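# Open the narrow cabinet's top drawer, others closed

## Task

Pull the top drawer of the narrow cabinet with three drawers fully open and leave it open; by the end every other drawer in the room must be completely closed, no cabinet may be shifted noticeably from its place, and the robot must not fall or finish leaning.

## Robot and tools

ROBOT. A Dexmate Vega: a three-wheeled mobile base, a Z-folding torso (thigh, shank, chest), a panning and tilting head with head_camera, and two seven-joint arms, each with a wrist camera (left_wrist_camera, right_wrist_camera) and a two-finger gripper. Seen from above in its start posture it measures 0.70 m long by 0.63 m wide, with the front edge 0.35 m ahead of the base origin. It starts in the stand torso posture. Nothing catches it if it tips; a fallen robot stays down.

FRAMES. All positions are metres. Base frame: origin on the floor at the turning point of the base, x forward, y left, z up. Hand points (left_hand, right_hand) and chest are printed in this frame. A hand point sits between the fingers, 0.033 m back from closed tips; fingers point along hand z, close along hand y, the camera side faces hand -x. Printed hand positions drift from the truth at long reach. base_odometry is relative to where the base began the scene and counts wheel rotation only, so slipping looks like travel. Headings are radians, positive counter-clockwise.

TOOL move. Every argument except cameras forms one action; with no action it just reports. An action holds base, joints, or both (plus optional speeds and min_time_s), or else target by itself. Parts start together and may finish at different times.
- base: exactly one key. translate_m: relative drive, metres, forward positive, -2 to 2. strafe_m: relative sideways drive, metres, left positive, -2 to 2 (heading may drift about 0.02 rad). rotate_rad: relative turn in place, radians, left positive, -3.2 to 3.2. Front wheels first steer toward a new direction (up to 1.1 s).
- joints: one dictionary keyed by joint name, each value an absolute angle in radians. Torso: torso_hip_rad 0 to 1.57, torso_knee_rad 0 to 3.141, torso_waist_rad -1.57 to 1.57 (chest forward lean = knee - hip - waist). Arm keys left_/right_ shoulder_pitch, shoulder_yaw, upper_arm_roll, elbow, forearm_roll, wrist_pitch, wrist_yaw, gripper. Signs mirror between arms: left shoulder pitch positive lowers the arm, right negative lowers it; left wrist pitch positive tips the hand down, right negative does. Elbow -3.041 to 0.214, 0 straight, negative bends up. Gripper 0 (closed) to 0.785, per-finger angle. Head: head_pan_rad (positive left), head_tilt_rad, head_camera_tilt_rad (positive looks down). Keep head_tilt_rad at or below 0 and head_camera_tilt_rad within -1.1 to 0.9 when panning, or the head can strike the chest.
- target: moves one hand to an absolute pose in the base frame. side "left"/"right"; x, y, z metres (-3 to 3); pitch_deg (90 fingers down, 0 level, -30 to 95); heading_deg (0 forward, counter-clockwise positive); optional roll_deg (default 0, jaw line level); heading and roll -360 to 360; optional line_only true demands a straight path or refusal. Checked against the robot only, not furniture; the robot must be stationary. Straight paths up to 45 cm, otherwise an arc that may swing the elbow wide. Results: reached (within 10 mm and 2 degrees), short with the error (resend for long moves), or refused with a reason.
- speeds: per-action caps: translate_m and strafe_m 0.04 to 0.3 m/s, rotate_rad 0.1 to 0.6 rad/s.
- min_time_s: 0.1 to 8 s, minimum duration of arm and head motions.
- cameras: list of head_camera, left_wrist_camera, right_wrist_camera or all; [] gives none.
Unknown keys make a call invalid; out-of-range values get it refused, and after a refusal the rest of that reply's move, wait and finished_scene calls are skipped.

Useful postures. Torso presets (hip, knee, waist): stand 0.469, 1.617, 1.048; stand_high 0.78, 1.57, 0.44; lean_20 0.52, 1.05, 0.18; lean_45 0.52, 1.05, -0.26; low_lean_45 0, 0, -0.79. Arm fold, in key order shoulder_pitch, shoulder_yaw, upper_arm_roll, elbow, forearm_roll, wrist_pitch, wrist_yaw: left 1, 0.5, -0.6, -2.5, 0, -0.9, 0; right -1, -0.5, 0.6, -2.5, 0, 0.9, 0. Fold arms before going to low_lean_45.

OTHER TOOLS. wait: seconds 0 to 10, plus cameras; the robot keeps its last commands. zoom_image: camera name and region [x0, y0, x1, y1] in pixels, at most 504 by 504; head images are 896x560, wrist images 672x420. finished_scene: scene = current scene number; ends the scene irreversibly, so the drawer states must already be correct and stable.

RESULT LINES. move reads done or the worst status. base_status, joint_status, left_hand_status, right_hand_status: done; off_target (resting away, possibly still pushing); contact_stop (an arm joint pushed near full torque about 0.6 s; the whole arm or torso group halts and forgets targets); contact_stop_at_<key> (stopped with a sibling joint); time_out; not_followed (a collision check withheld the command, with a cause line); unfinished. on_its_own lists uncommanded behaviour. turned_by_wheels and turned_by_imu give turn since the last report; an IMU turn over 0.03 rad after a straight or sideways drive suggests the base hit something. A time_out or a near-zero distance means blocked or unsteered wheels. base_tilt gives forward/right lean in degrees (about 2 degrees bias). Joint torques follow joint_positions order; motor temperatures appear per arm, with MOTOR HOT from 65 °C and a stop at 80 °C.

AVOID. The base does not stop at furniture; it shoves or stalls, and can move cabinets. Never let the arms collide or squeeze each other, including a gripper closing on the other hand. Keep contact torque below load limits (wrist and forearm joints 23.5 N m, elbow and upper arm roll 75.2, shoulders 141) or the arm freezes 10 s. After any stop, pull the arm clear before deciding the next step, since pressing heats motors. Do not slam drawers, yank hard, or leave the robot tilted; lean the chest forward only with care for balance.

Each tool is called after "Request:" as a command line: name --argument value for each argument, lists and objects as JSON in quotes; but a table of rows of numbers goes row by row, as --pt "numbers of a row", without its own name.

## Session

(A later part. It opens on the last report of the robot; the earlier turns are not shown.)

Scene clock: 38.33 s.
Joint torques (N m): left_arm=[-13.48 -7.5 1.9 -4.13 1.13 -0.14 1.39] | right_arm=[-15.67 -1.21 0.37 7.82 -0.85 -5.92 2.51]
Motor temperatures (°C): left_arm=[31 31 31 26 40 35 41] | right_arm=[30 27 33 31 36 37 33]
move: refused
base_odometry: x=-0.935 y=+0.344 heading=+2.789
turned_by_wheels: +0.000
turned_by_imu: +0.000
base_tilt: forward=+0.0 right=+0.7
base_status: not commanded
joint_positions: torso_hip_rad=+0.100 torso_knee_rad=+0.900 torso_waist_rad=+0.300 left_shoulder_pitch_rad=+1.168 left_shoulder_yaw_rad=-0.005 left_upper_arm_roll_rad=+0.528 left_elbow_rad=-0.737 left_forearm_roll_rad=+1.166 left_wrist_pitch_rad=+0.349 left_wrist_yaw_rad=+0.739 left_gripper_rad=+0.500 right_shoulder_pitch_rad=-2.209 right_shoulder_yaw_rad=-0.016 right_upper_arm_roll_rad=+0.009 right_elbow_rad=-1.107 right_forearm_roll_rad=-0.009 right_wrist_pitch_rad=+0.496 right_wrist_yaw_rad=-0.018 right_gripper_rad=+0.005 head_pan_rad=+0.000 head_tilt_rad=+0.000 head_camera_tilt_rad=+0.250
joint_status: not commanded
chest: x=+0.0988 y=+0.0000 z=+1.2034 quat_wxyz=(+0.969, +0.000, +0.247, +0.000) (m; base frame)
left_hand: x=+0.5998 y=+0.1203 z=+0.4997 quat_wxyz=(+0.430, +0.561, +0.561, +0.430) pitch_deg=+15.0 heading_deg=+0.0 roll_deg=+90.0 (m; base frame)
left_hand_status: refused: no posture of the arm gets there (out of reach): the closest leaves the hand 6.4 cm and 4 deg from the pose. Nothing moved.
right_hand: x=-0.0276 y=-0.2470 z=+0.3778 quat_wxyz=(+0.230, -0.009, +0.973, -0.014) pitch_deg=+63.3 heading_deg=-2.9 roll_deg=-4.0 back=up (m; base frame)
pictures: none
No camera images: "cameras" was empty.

Request:
move --joints '{"torso_hip_rad":0.05,"torso_knee_rad":0.75,"torso_waist_rad":0.15,"head_camera_tilt_rad":0.2}' --cameras '[]'

Request:
move --target '{"side":"left","x":0.61,"y":0.13,"z":0.42,"pitch_deg":10,"heading_deg":0,"roll_deg":90}' --cameras '["head_camera"]'

Request:
move --base '{"translate_m":0.17}' --cameras '["head_camera","left_wrist_camera"]'

Request:
zoom_image --camera "head_camera" --region '[330, 280, 510, 460]'

Scene clock: 40.37 s.
Joint torques (N m): left_arm=[-11.74 -6.64 2.99 -3.77 1.04 0.46 1.5] | right_arm=[-16.94 1.07 -4.84 4.95 -2.16 -5.73 6.53]
Motor temperatures (°C): left_arm=[31 31 31 26 40 35 41] | right_arm=[30 27 33 31 36 37 33]
move: done
base_odometry: x=-0.935 y=+0.344 heading=+2.789
turned_by_wheels: +0.000
turned_by_imu: +0.000
base_tilt: forward=+0.0 right=+0.7
base_status: not commanded
joint_positions: torso_hip_rad=+0.050 torso_knee_rad=+0.750 torso_waist_rad=+0.150 left_shoulder_pitch_rad=+1.167 left_shoulder_yaw_rad=-0.005 left_upper_arm_roll_rad=+0.528 left_elbow_rad=-0.736 left_forearm_roll_rad=+1.166 left_wrist_pitch_rad=+0.350 left_wrist_yaw_rad=+0.740 left_gripper_rad=+0.500 right_shoulder_pitch_rad=-2.209 right_shoulder_yaw_rad=-0.016 right_upper_arm_roll_rad=+0.009 right_elbow_rad=-1.106 right_forearm_roll_rad=-0.009 right_wrist_pitch_rad=+0.496 right_wrist_yaw_rad=-0.019 right_gripper_rad=+0.004 head_pan_rad=+0.000 head_tilt_rad=+0.000 head_camera_tilt_rad=+0.200
joint_status: all done
chest: x=+0.0903 y=+0.0000 z=+1.1522 quat_wxyz=(+0.962, +0.000, +0.272, +0.000) (m; base frame)
left_hand: x=+0.5554 y=+0.1202 z=+0.4244 quat_wxyz=(+0.416, +0.572, +0.572, +0.416) pitch_deg=+17.9 heading_deg=+0.0 roll_deg=-90.0 (m; base frame)
right_hand: x=-0.0774 y=-0.2478 z=+0.3340 quat_wxyz=(+0.206, -0.009, +0.978, -0.014) pitch_deg=+66.2 heading_deg=-3.4 roll_deg=-4.5 back=up (m; base frame)
pictures: none
No camera images: "cameras" was empty.

Scene clock: 40.67 s.
Joint torques (N m): left_arm=[-13.57 -6.62 2.73 -3.07 1.17 -1.23 1.37] | right_arm=[-16.31 1.93 -4.68 5.57 -1.95 -5.31 6.25]
Motor temperatures (°C): left_arm=[31 31 31 26 40 35 41] | right_arm=[30 27 33 31 36 37 33]
move: refused
base_odometry: x=-0.935 y=+0.344 heading=+2.789
turned_by_wheels: +0.000
turned_by_imu: +0.000
base_tilt: forward=+0.0 right=+0.7
base_status: not commanded
joint_positions: torso_hip_rad=+0.050 torso_knee_rad=+0.750 torso_waist_rad=+0.150 left_shoulder_pitch_rad=+1.167 left_shoulder_yaw_rad=-0.005 left_upper_arm_roll_rad=+0.528 left_elbow_rad=-0.736 left_forearm_roll_rad=+1.166 left_wrist_pitch_rad=+0.350 left_wrist_yaw_rad=+0.740 left_gripper_rad=+0.500 right_shoulder_pitch_rad=-2.209 right_shoulder_yaw_rad=-0.016 right_upper_arm_roll_rad=+0.009 right_elbow_rad=-1.106 right_forearm_roll_rad=-0.009 right_wrist_pitch_rad=+0.496 right_wrist_yaw_rad=-0.019 right_gripper_rad=+0.004 head_pan_rad=+0.000 head_tilt_rad=+0.000 head_camera_tilt_rad=+0.200
joint_status: not commanded
chest: x=+0.0903 y=+0.0000 z=+1.1522 quat_wxyz=(+0.962, +0.000, +0.272, +0.000) (m; base frame)
left_hand: x=+0.5554 y=+0.1202 z=+0.4244 quat_wxyz=(+0.416, +0.572, +0.572, +0.416) pitch_deg=+17.9 heading_deg=+0.0 roll_deg=-90.0 (m; base frame)
left_hand_status: refused: the arm stands too near the robot already: the left wrist within 1.3 cm of the torso (limit 2.0). Nothing moved. Move it clear with "joints".
right_hand: x=-0.0774 y=-0.2478 z=+0.3340 quat_wxyz=(+0.206, -0.009, +0.978, -0.014) pitch_deg=+66.2 heading_deg=-3.4 roll_deg=-4.5 back=up (m; base frame)
pictures: head_camera

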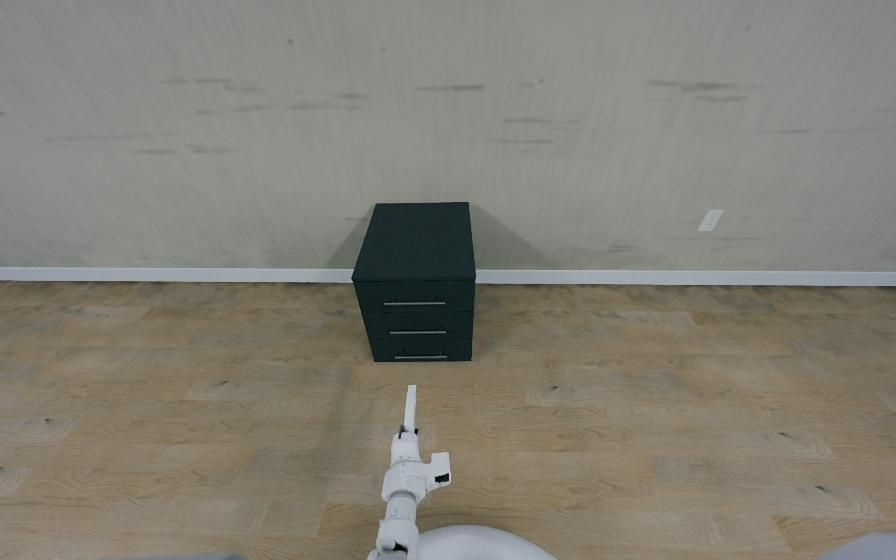

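not run: a stop came earlier in this reply.

Scaled by 2.800 from the camera's 896x560 image, which has a finer 960x600 frame.

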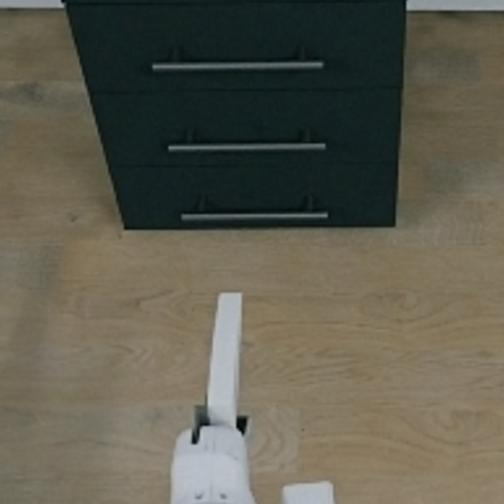

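Request:
move --base '{"translate_m":0.27}' --cameras '["head_camera","left_wrist_camera"]'

Request:
zoom_image --camera "head_camera" --region '[330, 280, 510, 460]'

Scene clock: 43.37 s.
Joint torques (N m): left_arm=[-10.36 -6.81 2.07 -3.7 0.93 0.19 1.54] | right_arm=[-17.33 1.56 -5.38 5.61 -2.17 -6.38 6.28]
Motor temperatures (°C): left_arm=[31 31 31 26 40 35 41] | right_arm=[30 27 33 31 36 37 33]
move: done
base_odometry: x=-1.189 y=+0.437 heading=+2.790
turned_by_wheels: +0.001
turned_by_imu: +0.000
base_tilt: forward=+0.1 right=+0.8
base_status: done
joint_positions: torso_hip_rad=+0.050 torso_knee_rad=+0.750 torso_waist_rad=+0.150 left_shoulder_pitch_rad=+1.167 left_shoulder_yaw_rad=-0.005 left_upper_arm_roll_rad=+0.528 left_elbow_rad=-0.736 left_forearm_roll_rad=+1.166 left_wrist_pitch_rad=+0.350 left_wrist_yaw_rad=+0.740 left_gripper_rad=+0.500 right_shoulder_pitch_rad=-2.209 right_shoulder_yaw_rad=-0.016 right_upper_arm_roll_rad=+0.009 right_elbow_rad=-1.106 right_forearm_roll_rad=-0.009 right_wrist_pitch_rad=+0.496 right_wrist_yaw_rad=-0.019 right_gripper_rad=+0.004 head_pan_rad=+0.000 head_tilt_rad=+0.000 head_camera_tilt_rad=+0.200
joint_status: not commanded
chest: x=+0.0903 y=+0.0000 z=+1.1522 quat_wxyz=(+0.962, +0.000, +0.272, +0.000) (m; base frame)
left_hand: x=+0.5554 y=+0.1202 z=+0.4244 quat_wxyz=(+0.416, +0.572, +0.572, +0.416) pitch_deg=+17.9 heading_deg=+0.0 roll_deg=-90.0 (m; base frame)
right_hand: x=-0.0775 y=-0.2478 z=+0.3340 quat_wxyz=(+0.206, -0.009, +0.978, -0.014) pitch_deg=+66.2 heading_deg=-3.4 roll_deg=-4.5 back=up (m; base frame)
pictures: head_camera, left_wrist_camera

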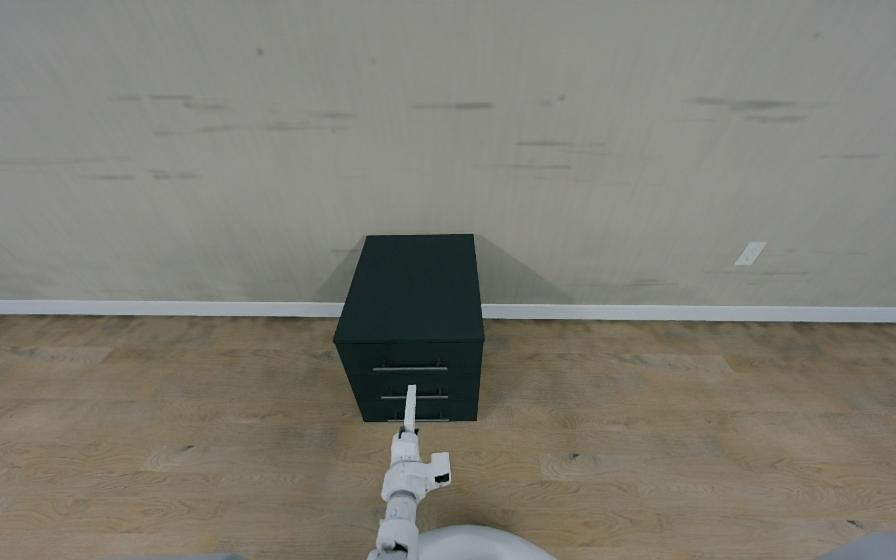

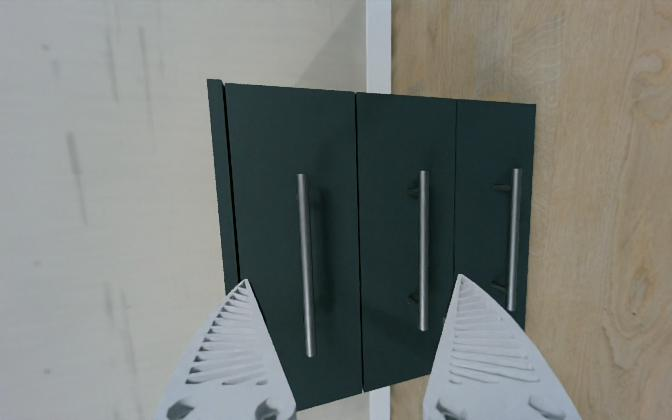

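Scaled by 2.800 from the camera's 896x560 image, which has a finer 960x600 frame.

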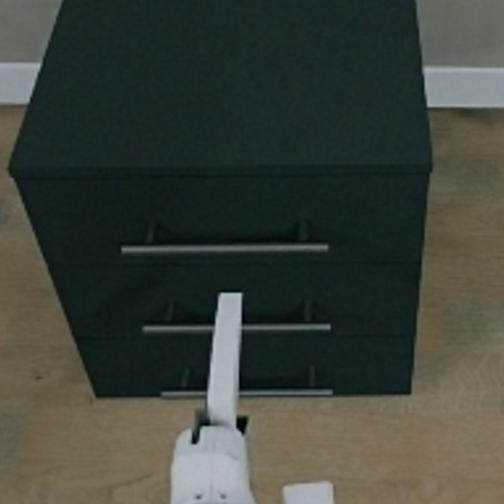

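Request:
move --base '{"translate_m":0.1}' --speeds '{"translate_m":0.1}' --cameras '["head_camera","left_wrist_camera"]'

Request:
zoom_image --camera "head_camera" --region '[330, 320, 510, 500]'

Scene clock: 45.53 s.
Joint torques (N m): left_arm=[-10.42 -6.54 1.63 -4.4 0.77 -0.6 1.2] | right_arm=[-16.05 2.33 -5.45 6.31 -2.14 -6.33 6.28]
Motor temperatures (°C): left_arm=[31 31 31 26 40 35 41] | right_arm=[30 27 33 31 36 37 33]
move: done
base_odometry: x=-1.283 y=+0.472 heading=+2.791
turned_by_wheels: +0.001
turned_by_imu: +0.001
base_tilt: forward=+0.0 right=+0.7
base_status: done
joint_positions: torso_hip_rad=+0.050 torso_knee_rad=+0.750 torso_waist_rad=+0.150 left_shoulder_pitch_rad=+1.167 left_shoulder_yaw_rad=-0.005 left_upper_arm_roll_rad=+0.528 left_elbow_rad=-0.736 left_forearm_roll_rad=+1.166 left_wrist_pitch_rad=+0.350 left_wrist_yaw_rad=+0.740 left_gripper_rad=+0.500 right_shoulder_pitch_rad=-2.209 right_shoulder_yaw_rad=-0.016 right_upper_arm_roll_rad=+0.010 right_elbow_rad=-1.106 right_forearm_roll_rad=-0.009 right_wrist_pitch_rad=+0.496 right_wrist_yaw_rad=-0.019 right_gripper_rad=+0.004 head_pan_rad=+0.000 head_tilt_rad=+0.000 head_camera_tilt_rad=+0.200
joint_status: not commanded
chest: x=+0.0903 y=+0.0000 z=+1.1522 quat_wxyz=(+0.962, +0.000, +0.272, +0.000) (m; base frame)
left_hand: x=+0.5554 y=+0.1202 z=+0.4244 quat_wxyz=(+0.416, +0.572, +0.572, +0.416) pitch_deg=+17.9 heading_deg=+0.0 roll_deg=-90.0 (m; base frame)
right_hand: x=-0.0775 y=-0.2478 z=+0.3340 quat_wxyz=(+0.206, -0.009, +0.978, -0.014) pitch_deg=+66.2 heading_deg=-3.4 roll_deg=-4.5 back=up (m; base frame)
pictures: head_camera, left_wrist_camera

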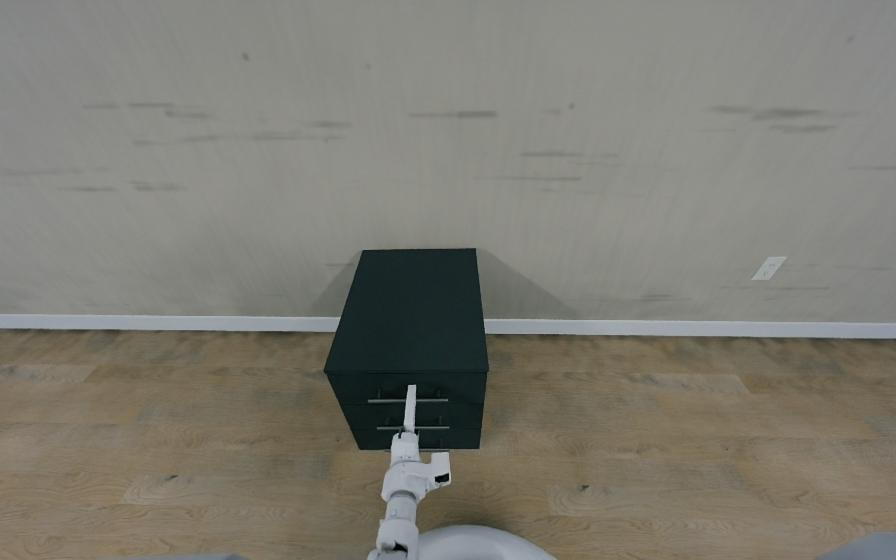

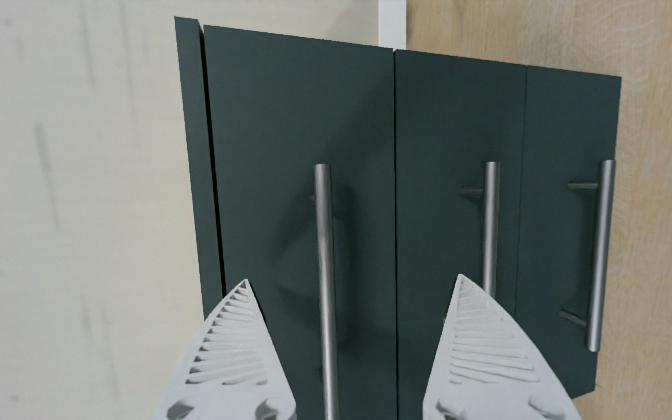

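Scaled by 2.800 from the camera's 896x560 image, which has a finer 960x600 frame.

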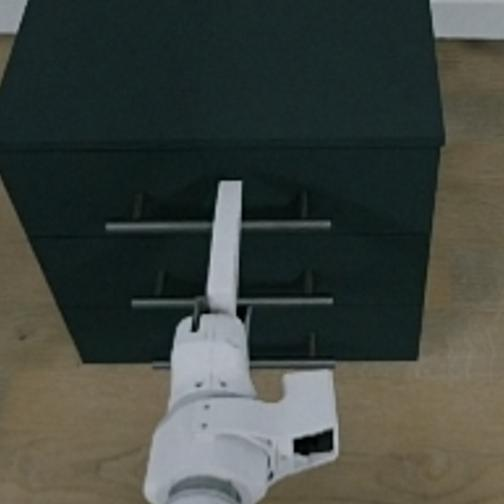

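Request:
move --base '{"translate_m":0.055}' --joints '{"torso_waist_rad":0.172}' --speeds '{"translate_m":0.05}' --cameras '["left_wrist_camera"]'

Request:
move --joints '{"left_gripper_rad":0.0}' --cameras '["head_camera","left_wrist_camera"]'

Scene clock: 47.57 s.
Joint torques (N m): left_arm=[-23.24 -3.49 -2.67 -5.74 -0.51 1.19 -1.03] | right_arm=[-4.39 2.92 -6.7 -0.59 -2.66 -1.49 7.7]
Motor temperatures (°C): left_arm=[31 31 31 26 40 35 41] | right_arm=[30 27 33 31 36 37 34]
move: done
base_odometry: x=-1.334 y=+0.491 heading=+2.792
turned_by_wheels: +0.001
turned_by_imu: +0.001
base_tilt: forward=+0.0 right=+0.8
base_status: done
joint_positions: torso_hip_rad=+0.050 torso_knee_rad=+0.750 torso_waist_rad=+0.172 left_shoulder_pitch_rad=+1.168 left_shoulder_yaw_rad=-0.006 left_upper_arm_roll_rad=+0.528 left_elbow_rad=-0.736 left_forearm_roll_rad=+1.167 left_wrist_pitch_rad=+0.349 left_wrist_yaw_rad=+0.740 left_gripper_rad=+0.500 right_shoulder_pitch_rad=-2.210 right_shoulder_yaw_rad=-0.016 right_upper_arm_roll_rad=+0.010 right_elbow_rad=-1.106 right_forearm_roll_rad=-0.009 right_wrist_pitch_rad=+0.495 right_wrist_yaw_rad=-0.019 right_gripper_rad=+0.005 head_pan_rad=+0.000 head_tilt_rad=+0.000 head_camera_tilt_rad=+0.200
joint_status: all done
chest: x=+0.0811 y=+0.0000 z=+1.1561 quat_wxyz=(+0.965, +0.000, +0.261, +0.000) (m; base frame)
left_hand: x=+0.5619 y=+0.1199 z=+0.4389 quat_wxyz=(+0.423, +0.567, +0.567, +0.423) pitch_deg=+16.6 heading_deg=+0.0 roll_deg=-90.0 (m; base frame)
right_hand: x=-0.0696 y=-0.2481 z=+0.3342 quat_wxyz=(+0.215, -0.009, +0.976, -0.015) pitch_deg=+65.1 heading_deg=-3.3 roll_deg=-4.4 back=up (m; base frame)
pictures: left_wrist_camera
ARM HIT: the robot struck its own base or body hard.

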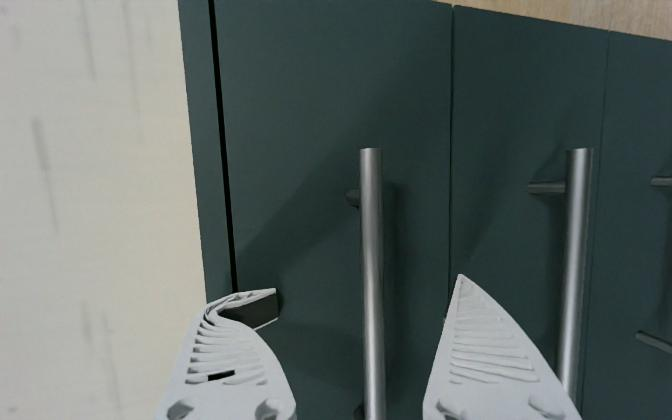

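Scene clock: 48.67 s.
Joint torques (N m): left_arm=[-37.12 -3.52 -5.05 -13.98 3.43 0.2 5.41] | right_arm=[-4.53 1.42 -6.87 0.27 -2.83 -1.49 7.73]
Motor temperatures (°C): left_arm=[31 31 31 26 40 35 41] | right_arm=[30 27 33 31 36 37 34]
move: done
base_odometry: x=-1.334 y=+0.491 heading=+2.792
turned_by_wheels: +0.000
turned_by_imu: +0.000
base_tilt: forward=+0.1 right=+0.8
base_status: not commanded
joint_positions: torso_hip_rad=+0.050 torso_knee_rad=+0.750 torso_waist_rad=+0.172 left_shoulder_pitch_rad=+1.168 left_shoulder_yaw_rad=-0.006 left_upper_arm_roll_rad=+0.528 left_elbow_rad=-0.735 left_forearm_roll_rad=+1.166 left_wrist_pitch_rad=+0.349 left_wrist_yaw_rad=+0.738 left_gripper_rad=+0.000 right_shoulder_pitch_rad=-2.210 right_shoulder_yaw_rad=-0.016 right_upper_arm_roll_rad=+0.010 right_elbow_rad=-1.106 right_forearm_roll_rad=-0.009 right_wrist_pitch_rad=+0.495 right_wrist_yaw_rad=-0.019 right_gripper_rad=+0.005 head_pan_rad=+0.000 head_tilt_rad=+0.000 head_camera_tilt_rad=+0.200
joint_status: all done
chest: x=+0.0814 y=+0.0000 z=+1.1561 quat_wxyz=(+0.965, +0.000, +0.261, +0.000) (m; base frame)
left_hand: x=+0.5609 y=+0.1201 z=+0.4371 quat_wxyz=(+0.421, +0.568, +0.568, +0.421) pitch_deg=+16.9 heading_deg=+0.0 roll_deg=-90.0 (m; base frame)
right_hand: x=-0.0698 y=-0.2481 z=+0.3342 quat_wxyz=(+0.215, -0.009, +0.976, -0.015) pitch_deg=+65.1 heading_deg=-3.3 roll_deg=-4.4 back=up (m; base frame)
pictures: head_camera, left_wrist_camera

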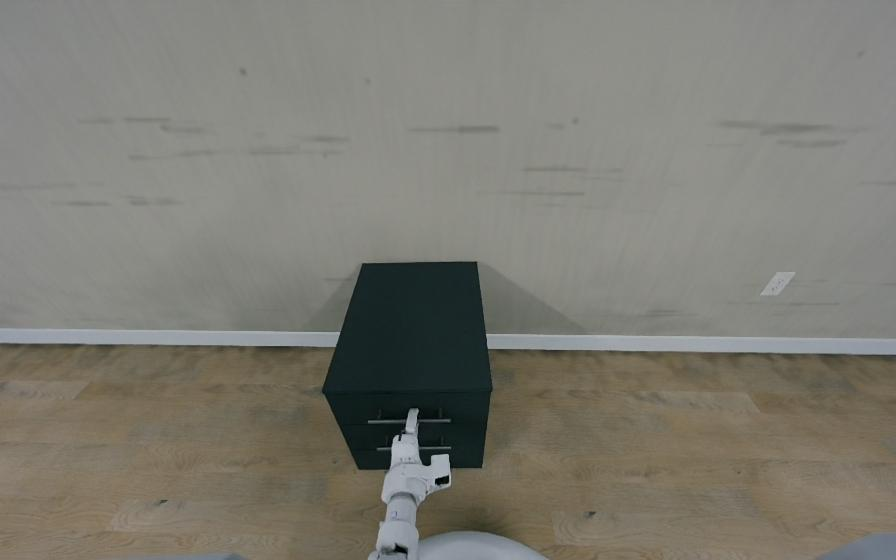

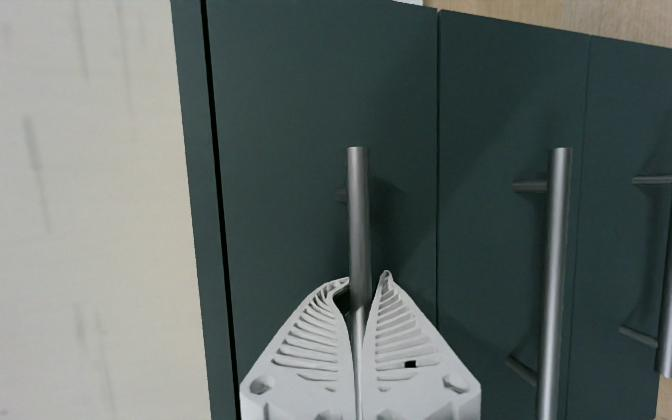

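Request:
move --joints '{"right_shoulder_pitch_rad":-1.9}' --cameras '[]'

Request:
move --base '{"translate_m":-0.25}' --speeds '{"translate_m":0.1}' --cameras '["head_camera","left_wrist_camera"]'

Scene clock: 59.87 s.
Joint torques (N m): left_arm=[-38.26 -1.18 -5.54 -16.09 3.63 0.23 5.56] | right_arm=[88.98 3.3 -5.13 -31.8 -0.66 9.74 -1.51]
Motor temperatures (°C): left_arm=[32 31 31 27 40 35 43] | right_arm=[38 27 34 38 37 44 34]
move: torque_fault
TORQUE FAULT: right_shoulder_pitch_rad reached its load limit. The right arm stopped for 10 seconds, dropped its targets and accepts commands again: back off and push less far. Before the stop ended, the hold on right_shoulder_pitch_rad was turned back by 1.9 degrees, the way its load pushed it. The stop added 9.4 s to the call and to motion_time.
base_odometry: x=-1.334 y=+0.491 heading=+2.792
turned_by_wheels: +0.000
turned_by_imu: +0.000
base_tilt: forward=+0.1 right=+0.8
base_status: not commanded
joint_positions: torso_hip_rad=+0.050 torso_knee_rad=+0.751 torso_waist_rad=+0.171 left_shoulder_pitch_rad=+1.168 left_shoulder_yaw_rad=-0.006 left_upper_arm_roll_rad=+0.528 left_elbow_rad=-0.735 left_forearm_roll_rad=+1.166 left_wrist_pitch_rad=+0.350 left_wrist_yaw_rad=+0.738 left_gripper_rad=+0.000 right_shoulder_pitch_rad=-2.115 right_shoulder_yaw_rad=-0.017 right_upper_arm_roll_rad=+0.011 right_elbow_rad=-1.099 right_forearm_roll_rad=-0.008 right_wrist_pitch_rad=+0.488 right_wrist_yaw_rad=-0.019 right_gripper_rad=+0.005 head_pan_rad=+0.000 head_tilt_rad=+0.000 head_camera_tilt_rad=+0.200
joint_status: right_shoulder_pitch_rad torque_fault (moved +0.122 of +0.310)
chest: x=+0.0818 y=+0.0000 z=+1.1561 quat_wxyz=(+0.965, +0.000, +0.262, +0.000) (m; base frame)
left_hand: x=+0.5607 y=+0.1201 z=+0.4366 quat_wxyz=(+0.421, +0.568, +0.568, +0.421) pitch_deg=+16.9 heading_deg=+0.0 roll_deg=-90.0 (m; base frame)
right_hand: x=+0.0008 y=-0.2491 z=+0.3211 quat_wxyz=(+0.254, -0.009, +0.967, -0.015) pitch_deg=+60.6 heading_deg=-3.0 roll_deg=-4.0 back=up (m; base frame)
pictures: none
ARM HIT: the robot struck its own base or body hard.
No camera images: "cameras" was empty.

not run: a stop came earlier in this reply.

Request:
move --joints '{"right_shoulder_pitch_rad":-2.3}' --cameras '[]'

Request:
move --base '{"translate_m":-0.25}' --joints '{"right_elbow_rad":-1.5}' --speeds '{"translate_m":0.1}' --cameras '["head_camera","left_wrist_camera"]'

Scene clock: 62.10 s.
Joint torques (N m): left_arm=[-38.97 -2.49 -5.47 -15.53 3.74 0.65 5.63] | right_arm=[-30.06 -0.5 -0.96 1.07 -0.17 0.77 0.36]
Motor temperatures (°C): left_arm=[32 31 31 27 41 35 43] | right_arm=[38 27 34 37 37 43 34]
move: done
base_odometry: x=-1.334 y=+0.491 heading=+2.792
turned_by_wheels: +0.000
turned_by_imu: +0.000
base_tilt: forward=+0.1 right=+0.8
base_status: not commanded
joint_positions: torso_hip_rad=+0.050 torso_knee_rad=+0.750 torso_waist_rad=+0.172 left_shoulder_pitch_rad=+1.168 left_shoulder_yaw_rad=-0.006 left_upper_arm_roll_rad=+0.528 left_elbow_rad=-0.735 left_forearm_roll_rad=+1.166 left_wrist_pitch_rad=+0.350 left_wrist_yaw_rad=+0.738 left_gripper_rad=+0.000 right_shoulder_pitch_rad=-2.296 right_shoulder_yaw_rad=-0.017 right_upper_arm_roll_rad=+0.010 right_elbow_rad=-1.102 right_forearm_roll_rad=-0.009 right_wrist_pitch_rad=+0.490 right_wrist_yaw_rad=-0.019 right_gripper_rad=+0.005 head_pan_rad=+0.000 head_tilt_rad=+0.000 head_camera_tilt_rad=+0.200
joint_status: all done
chest: x=+0.0814 y=+0.0000 z=+1.1560 quat_wxyz=(+0.965, +0.000, +0.261, +0.000) (m; base frame)
left_hand: x=+0.5609 y=+0.1201 z=+0.4369 quat_wxyz=(+0.421, +0.568, +0.568, +0.421) pitch_deg=+16.9 heading_deg=+0.0 roll_deg=-90.0 (m; base frame)
right_hand: x=-0.1446 y=-0.2486 z=+0.3493 quat_wxyz=(+0.168, -0.010, +0.986, -0.014) pitch_deg=+70.5 heading_deg=-4.3 roll_deg=-5.5 back=up (m; base frame)
pictures: none
No camera images: "cameras" was empty.

Scene clock: 65.60 s.
Joint torques (N m): left_arm=[-6.4 -5.32 -1.18 -4.78 1.84 -0.86 1.32] | right_arm=[-3.81 -0.9 -0.04 -1.83 0.09 2.12 0.05]
Motor temperatures (°C): left_arm=[32 31 31 27 40 35 43] | right_arm=[37 27 33 37 37 43 34]
move: done
base_odometry: x=-1.099 y=+0.405 heading=+2.792
turned_by_wheels: +0.000
turned_by_imu: +0.001
base_tilt: forward=+0.0 right=+0.8
base_status: done
joint_positions: torso_hip_rad=+0.050 torso_knee_rad=+0.750 torso_waist_rad=+0.172 left_shoulder_pitch_rad=+1.167 left_shoulder_yaw_rad=-0.006 left_upper_arm_roll_rad=+0.528 left_elbow_rad=-0.736 left_forearm_roll_rad=+1.166 left_wrist_pitch_rad=+0.350 left_wrist_yaw_rad=+0.739 left_gripper_rad=+0.000 right_shoulder_pitch_rad=-2.300 right_shoulder_yaw_rad=-0.017 right_upper_arm_roll_rad=+0.010 right_elbow_rad=-1.499 right_forearm_roll_rad=-0.009 right_wrist_pitch_rad=+0.490 right_wrist_yaw_rad=-0.019 right_gripper_rad=+0.005 head_pan_rad=+0.000 head_tilt_rad=+0.000 head_camera_tilt_rad=+0.200
joint_status: all done
chest: x=+0.0812 y=+0.0000 z=+1.1561 quat_wxyz=(+0.965, +0.000, +0.261, +0.000) (m; base frame)
left_hand: x=+0.5623 y=+0.1202 z=+0.4387 quat_wxyz=(+0.422, +0.567, +0.567, +0.422) pitch_deg=+16.6 heading_deg=+0.0 roll_deg=-90.0 (m; base frame)
right_hand: x=+0.0988 y=-0.2444 z=+0.4214 quat_wxyz=(+0.358, -0.009, +0.934, -0.013) pitch_deg=+48.1 heading_deg=-1.5 roll_deg=-2.7 back=up (m; base frame)
pictures: head_camera, left_wrist_camera

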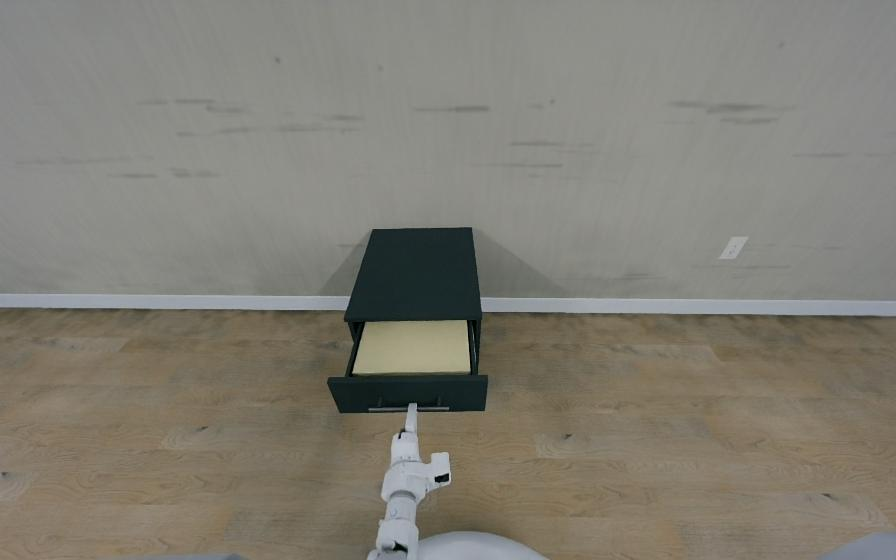

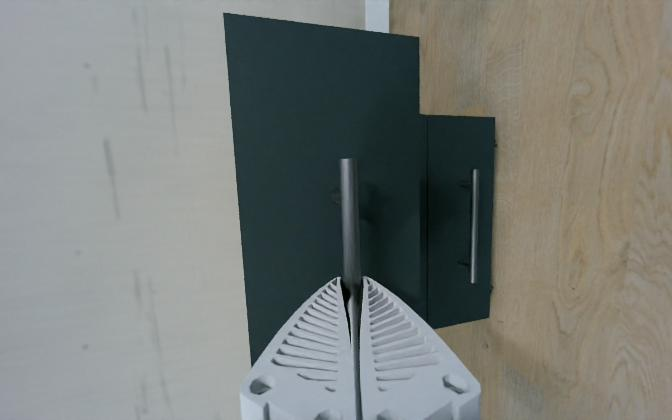

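Works well. Continue to the stop in small pulls.

Request:
move --base '{"translate_m":-0.1}' --speeds '{"translate_m":0.07}' --cameras '["head_camera","left_wrist_camera"]'

Request:
move --base '{"translate_m":-0.06}' --speeds '{"translate_m":0.06}' --cameras '["head_camera","left_wrist_camera"]'

Scene clock: 68.10 s.
Joint torques (N m): left_arm=[-5.92 -3.71 0.16 -3.66 1.7 -1.5 1.66] | right_arm=[-4.12 -0.96 -0.32 -2.95 0.06 2.84 0.11]
Motor temperatures (°C): left_arm=[32 31 31 27 40 35 43] | right_arm=[37 27 33 36 37 42 34]
move: done
base_odometry: x=-1.005 y=+0.371 heading=+2.793
turned_by_wheels: +0.001
turned_by_imu: +0.002
base_tilt: forward=+0.1 right=+0.7
base_status: done
joint_positions: torso_hip_rad=+0.050 torso_knee_rad=+0.750 torso_waist_rad=+0.172 left_shoulder_pitch_rad=+1.167 left_shoulder_yaw_rad=-0.006 left_upper_arm_roll_rad=+0.528 left_elbow_rad=-0.736 left_forearm_roll_rad=+1.166 left_wrist_pitch_rad=+0.350 left_wrist_yaw_rad=+0.739 left_gripper_rad=+0.000 right_shoulder_pitch_rad=-2.300 right_shoulder_yaw_rad=-0.017 right_upper_arm_roll_rad=+0.010 right_elbow_rad=-1.500 right_forearm_roll_rad=-0.009 right_wrist_pitch_rad=+0.490 right_wrist_yaw_rad=-0.019 right_gripper_rad=+0.005 head_pan_rad=+0.000 head_tilt_rad=+0.000 head_camera_tilt_rad=+0.200
joint_status: not commanded
chest: x=+0.0812 y=+0.0000 z=+1.1561 quat_wxyz=(+0.965, +0.000, +0.261, +0.000) (m; base frame)
left_hand: x=+0.5624 y=+0.1202 z=+0.4387 quat_wxyz=(+0.422, +0.567, +0.567, +0.423) pitch_deg=+16.6 heading_deg=+0.0 roll_deg=-90.0 (m; base frame)
right_hand: x=+0.0992 y=-0.2444 z=+0.4216 quat_wxyz=(+0.358, -0.009, +0.934, -0.013) pitch_deg=+48.0 heading_deg=-1.5 roll_deg=-2.7 back=up (m; base frame)
pictures: head_camera, left_wrist_camera

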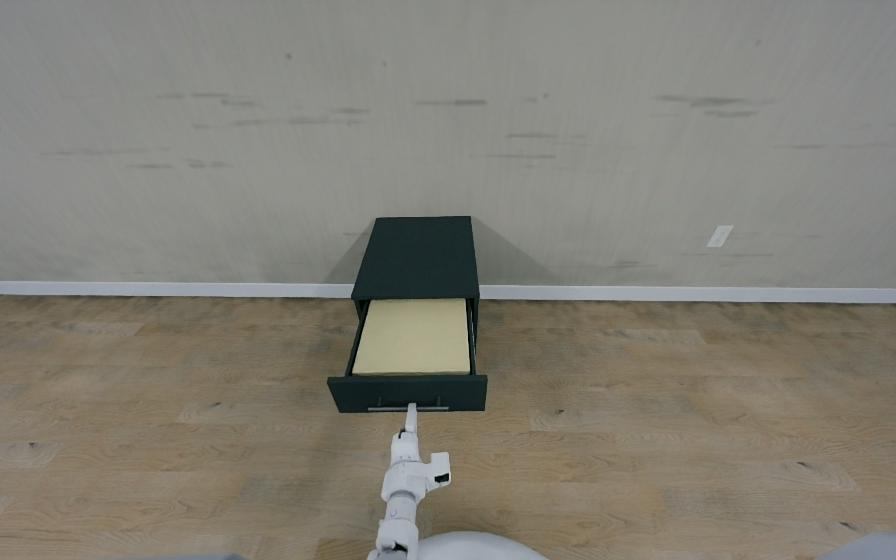

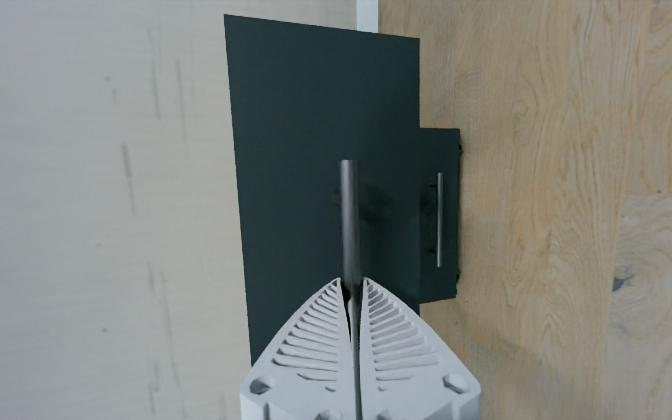

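Scene clock: 69.77 s.
Joint torques (N m): left_arm=[-4.22 -3.22 0.31 -3.12 1.54 -1.47 1.4] | right_arm=[-6 -1.37 -0.24 -2.46 -0.02 2.18 0.06]
Motor temperatures (°C): left_arm=[32 31 31 27 40 35 43] | right_arm=[36 27 33 36 37 42 34]
move: done
base_odometry: x=-0.949 y=+0.351 heading=+2.794
turned_by_wheels: +0.001
turned_by_imu: +0.001
base_tilt: forward=+0.0 right=+0.8
base_status: done
joint_positions: torso_hip_rad=+0.050 torso_knee_rad=+0.750 torso_waist_rad=+0.172 left_shoulder_pitch_rad=+1.167 left_shoulder_yaw_rad=-0.006 left_upper_arm_roll_rad=+0.528 left_elbow_rad=-0.736 left_forearm_roll_rad=+1.166 left_wrist_pitch_rad=+0.350 left_wrist_yaw_rad=+0.739 left_gripper_rad=+0.000 right_shoulder_pitch_rad=-2.300 right_shoulder_yaw_rad=-0.017 right_upper_arm_roll_rad=+0.010 right_elbow_rad=-1.500 right_forearm_roll_rad=-0.009 right_wrist_pitch_rad=+0.490 right_wrist_yaw_rad=-0.019 right_gripper_rad=+0.005 head_pan_rad=+0.000 head_tilt_rad=+0.000 head_camera_tilt_rad=+0.200
joint_status: not commanded
chest: x=+0.0812 y=+0.0000 z=+1.1561 quat_wxyz=(+0.965, +0.000, +0.261, +0.000) (m; base frame)
left_hand: x=+0.5624 y=+0.1202 z=+0.4388 quat_wxyz=(+0.422, +0.567, +0.567, +0.423) pitch_deg=+16.6 heading_deg=+0.0 roll_deg=-90.0 (m; base frame)
right_hand: x=+0.0992 y=-0.2444 z=+0.4217 quat_wxyz=(+0.358, -0.009, +0.934, -0.013) pitch_deg=+48.0 heading_deg=-1.5 roll_deg=-2.7 back=up (m; base frame)
pictures: head_camera, left_wrist_camera

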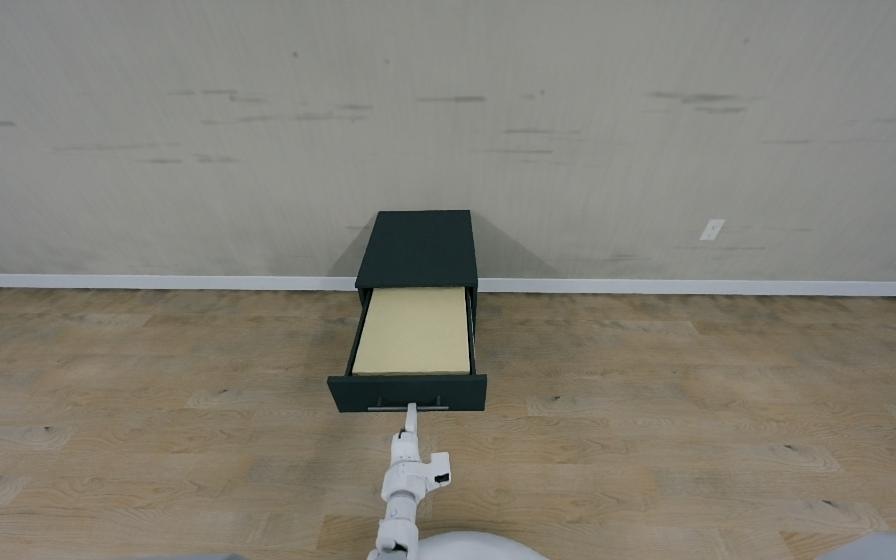

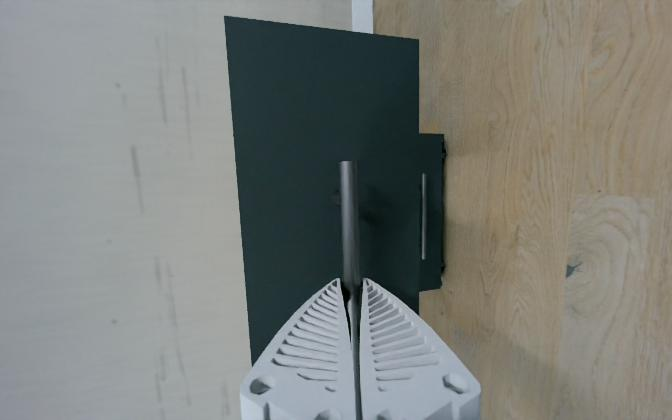

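Request:
move --base '{"translate_m":-0.04}' --speeds '{"translate_m":0.05}' --cameras '["head_camera","left_wrist_camera"]'

Request:
move --base '{"translate_m":-0.03}' --speeds '{"translate_m":0.05}' --cameras '["head_camera","left_wrist_camera"]'

Scene clock: 71.50 s.
Joint torques (N m): left_arm=[-4.91 -4.2 0.31 -3.98 0.89 0.14 0.95] | right_arm=[-4.68 -0.42 -0.71 -3.32 -0.06 2.48 -0.03]
Motor temperatures (°C): left_arm=[32 31 31 27 40 35 43] | right_arm=[36 27 33 36 37 41 34]
move: done
base_odometry: x=-0.911 y=+0.338 heading=+2.795
turned_by_wheels: +0.001
turned_by_imu: +0.001
base_tilt: forward=+0.0 right=+0.8
base_status: done
joint_positions: torso_hip_rad=+0.050 torso_knee_rad=+0.750 torso_waist_rad=+0.172 left_shoulder_pitch_rad=+1.167 left_shoulder_yaw_rad=-0.006 left_upper_arm_roll_rad=+0.528 left_elbow_rad=-0.736 left_forearm_roll_rad=+1.166 left_wrist_pitch_rad=+0.350 left_wrist_yaw_rad=+0.740 left_gripper_rad=+0.000 right_shoulder_pitch_rad=-2.300 right_shoulder_yaw_rad=-0.017 right_upper_arm_roll_rad=+0.010 right_elbow_rad=-1.500 right_forearm_roll_rad=-0.009 right_wrist_pitch_rad=+0.490 right_wrist_yaw_rad=-0.019 right_gripper_rad=+0.005 head_pan_rad=+0.000 head_tilt_rad=+0.000 head_camera_tilt_rad=+0.200
joint_status: not commanded
chest: x=+0.0812 y=+0.0000 z=+1.1561 quat_wxyz=(+0.965, +0.000, +0.261, +0.000) (m; base frame)
left_hand: x=+0.5624 y=+0.1201 z=+0.4389 quat_wxyz=(+0.422, +0.567, +0.567, +0.423) pitch_deg=+16.6 heading_deg=+0.0 roll_deg=-90.0 (m; base frame)
right_hand: x=+0.0992 y=-0.2444 z=+0.4217 quat_wxyz=(+0.358, -0.009, +0.934, -0.013) pitch_deg=+48.0 heading_deg=-1.5 roll_deg=-2.7 back=up (m; base frame)
pictures: head_camera, left_wrist_camera

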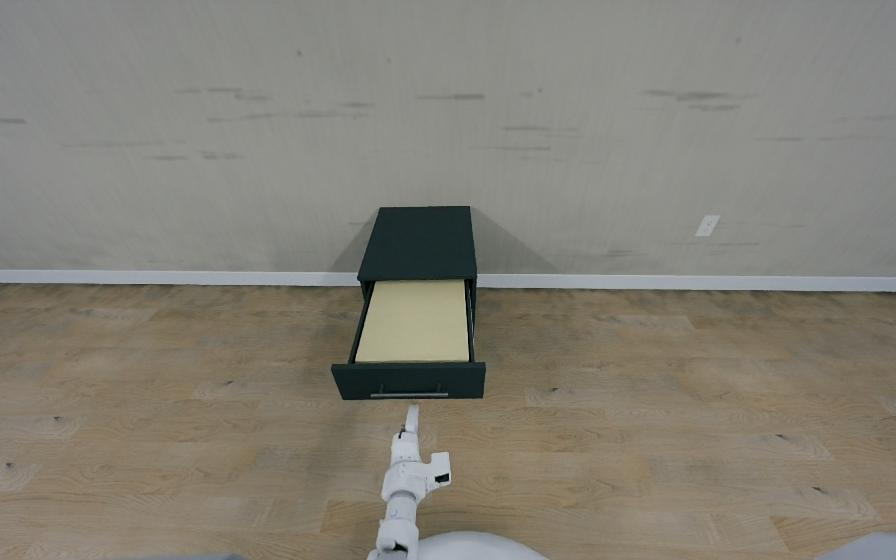

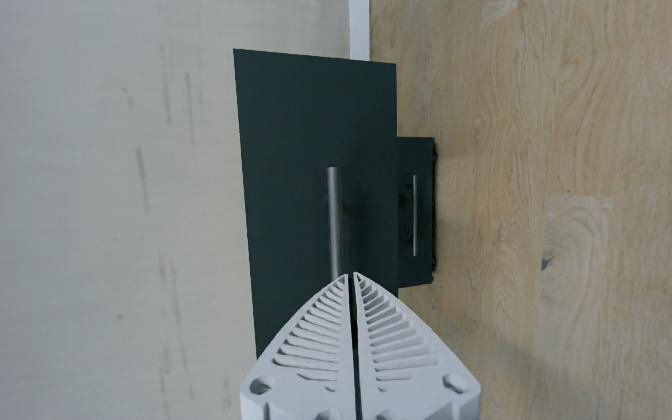

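Scene clock: 72.83 s.
Joint torques (N m): left_arm=[-4.05 -1.89 0.88 -4.3 0.92 0.2 1.02] | right_arm=[-5.12 -1.55 -0.47 -2.89 0.09 2.49 0.08]
Motor temperatures (°C): left_arm=[32 31 31 27 40 35 42] | right_arm=[36 27 33 36 37 41 34]
move: done
base_odometry: x=-0.883 y=+0.328 heading=+2.796
turned_by_wheels: +0.001
turned_by_imu: +0.001
base_tilt: forward=+0.0 right=+0.8
base_status: done
joint_positions: torso_hip_rad=+0.050 torso_knee_rad=+0.750 torso_waist_rad=+0.172 left_shoulder_pitch_rad=+1.167 left_shoulder_yaw_rad=-0.006 left_upper_arm_roll_rad=+0.528 left_elbow_rad=-0.736 left_forearm_roll_rad=+1.166 left_wrist_pitch_rad=+0.350 left_wrist_yaw_rad=+0.740 left_gripper_rad=+0.000 right_shoulder_pitch_rad=-2.300 right_shoulder_yaw_rad=-0.017 right_upper_arm_roll_rad=+0.010 right_elbow_rad=-1.500 right_forearm_roll_rad=-0.009 right_wrist_pitch_rad=+0.490 right_wrist_yaw_rad=-0.019 right_gripper_rad=+0.005 head_pan_rad=+0.000 head_tilt_rad=+0.000 head_camera_tilt_rad=+0.200
joint_status: not commanded
chest: x=+0.0812 y=+0.0000 z=+1.1561 quat_wxyz=(+0.965, +0.000, +0.261, +0.000) (m; base frame)
left_hand: x=+0.5624 y=+0.1201 z=+0.4389 quat_wxyz=(+0.422, +0.567, +0.567, +0.423) pitch_deg=+16.6 heading_deg=+0.0 roll_deg=-90.0 (m; base frame)
right_hand: x=+0.0992 y=-0.2444 z=+0.4217 quat_wxyz=(+0.358, -0.009, +0.934, -0.013) pitch_deg=+48.0 heading_deg=-1.5 roll_deg=-2.7 back=up (m; base frame)
pictures: head_camera, left_wrist_camera

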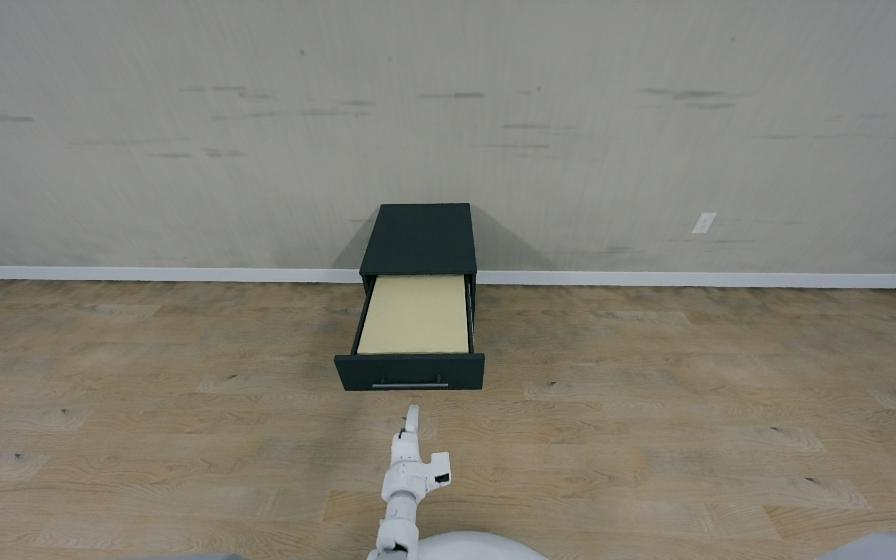

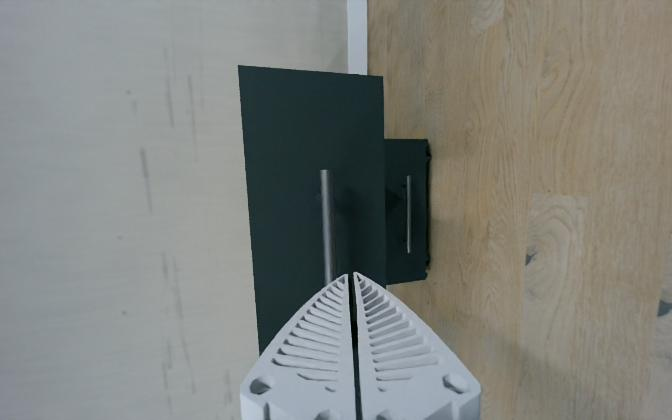

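Request:
finished_scene --scene 2

The scene is finished: the task was done.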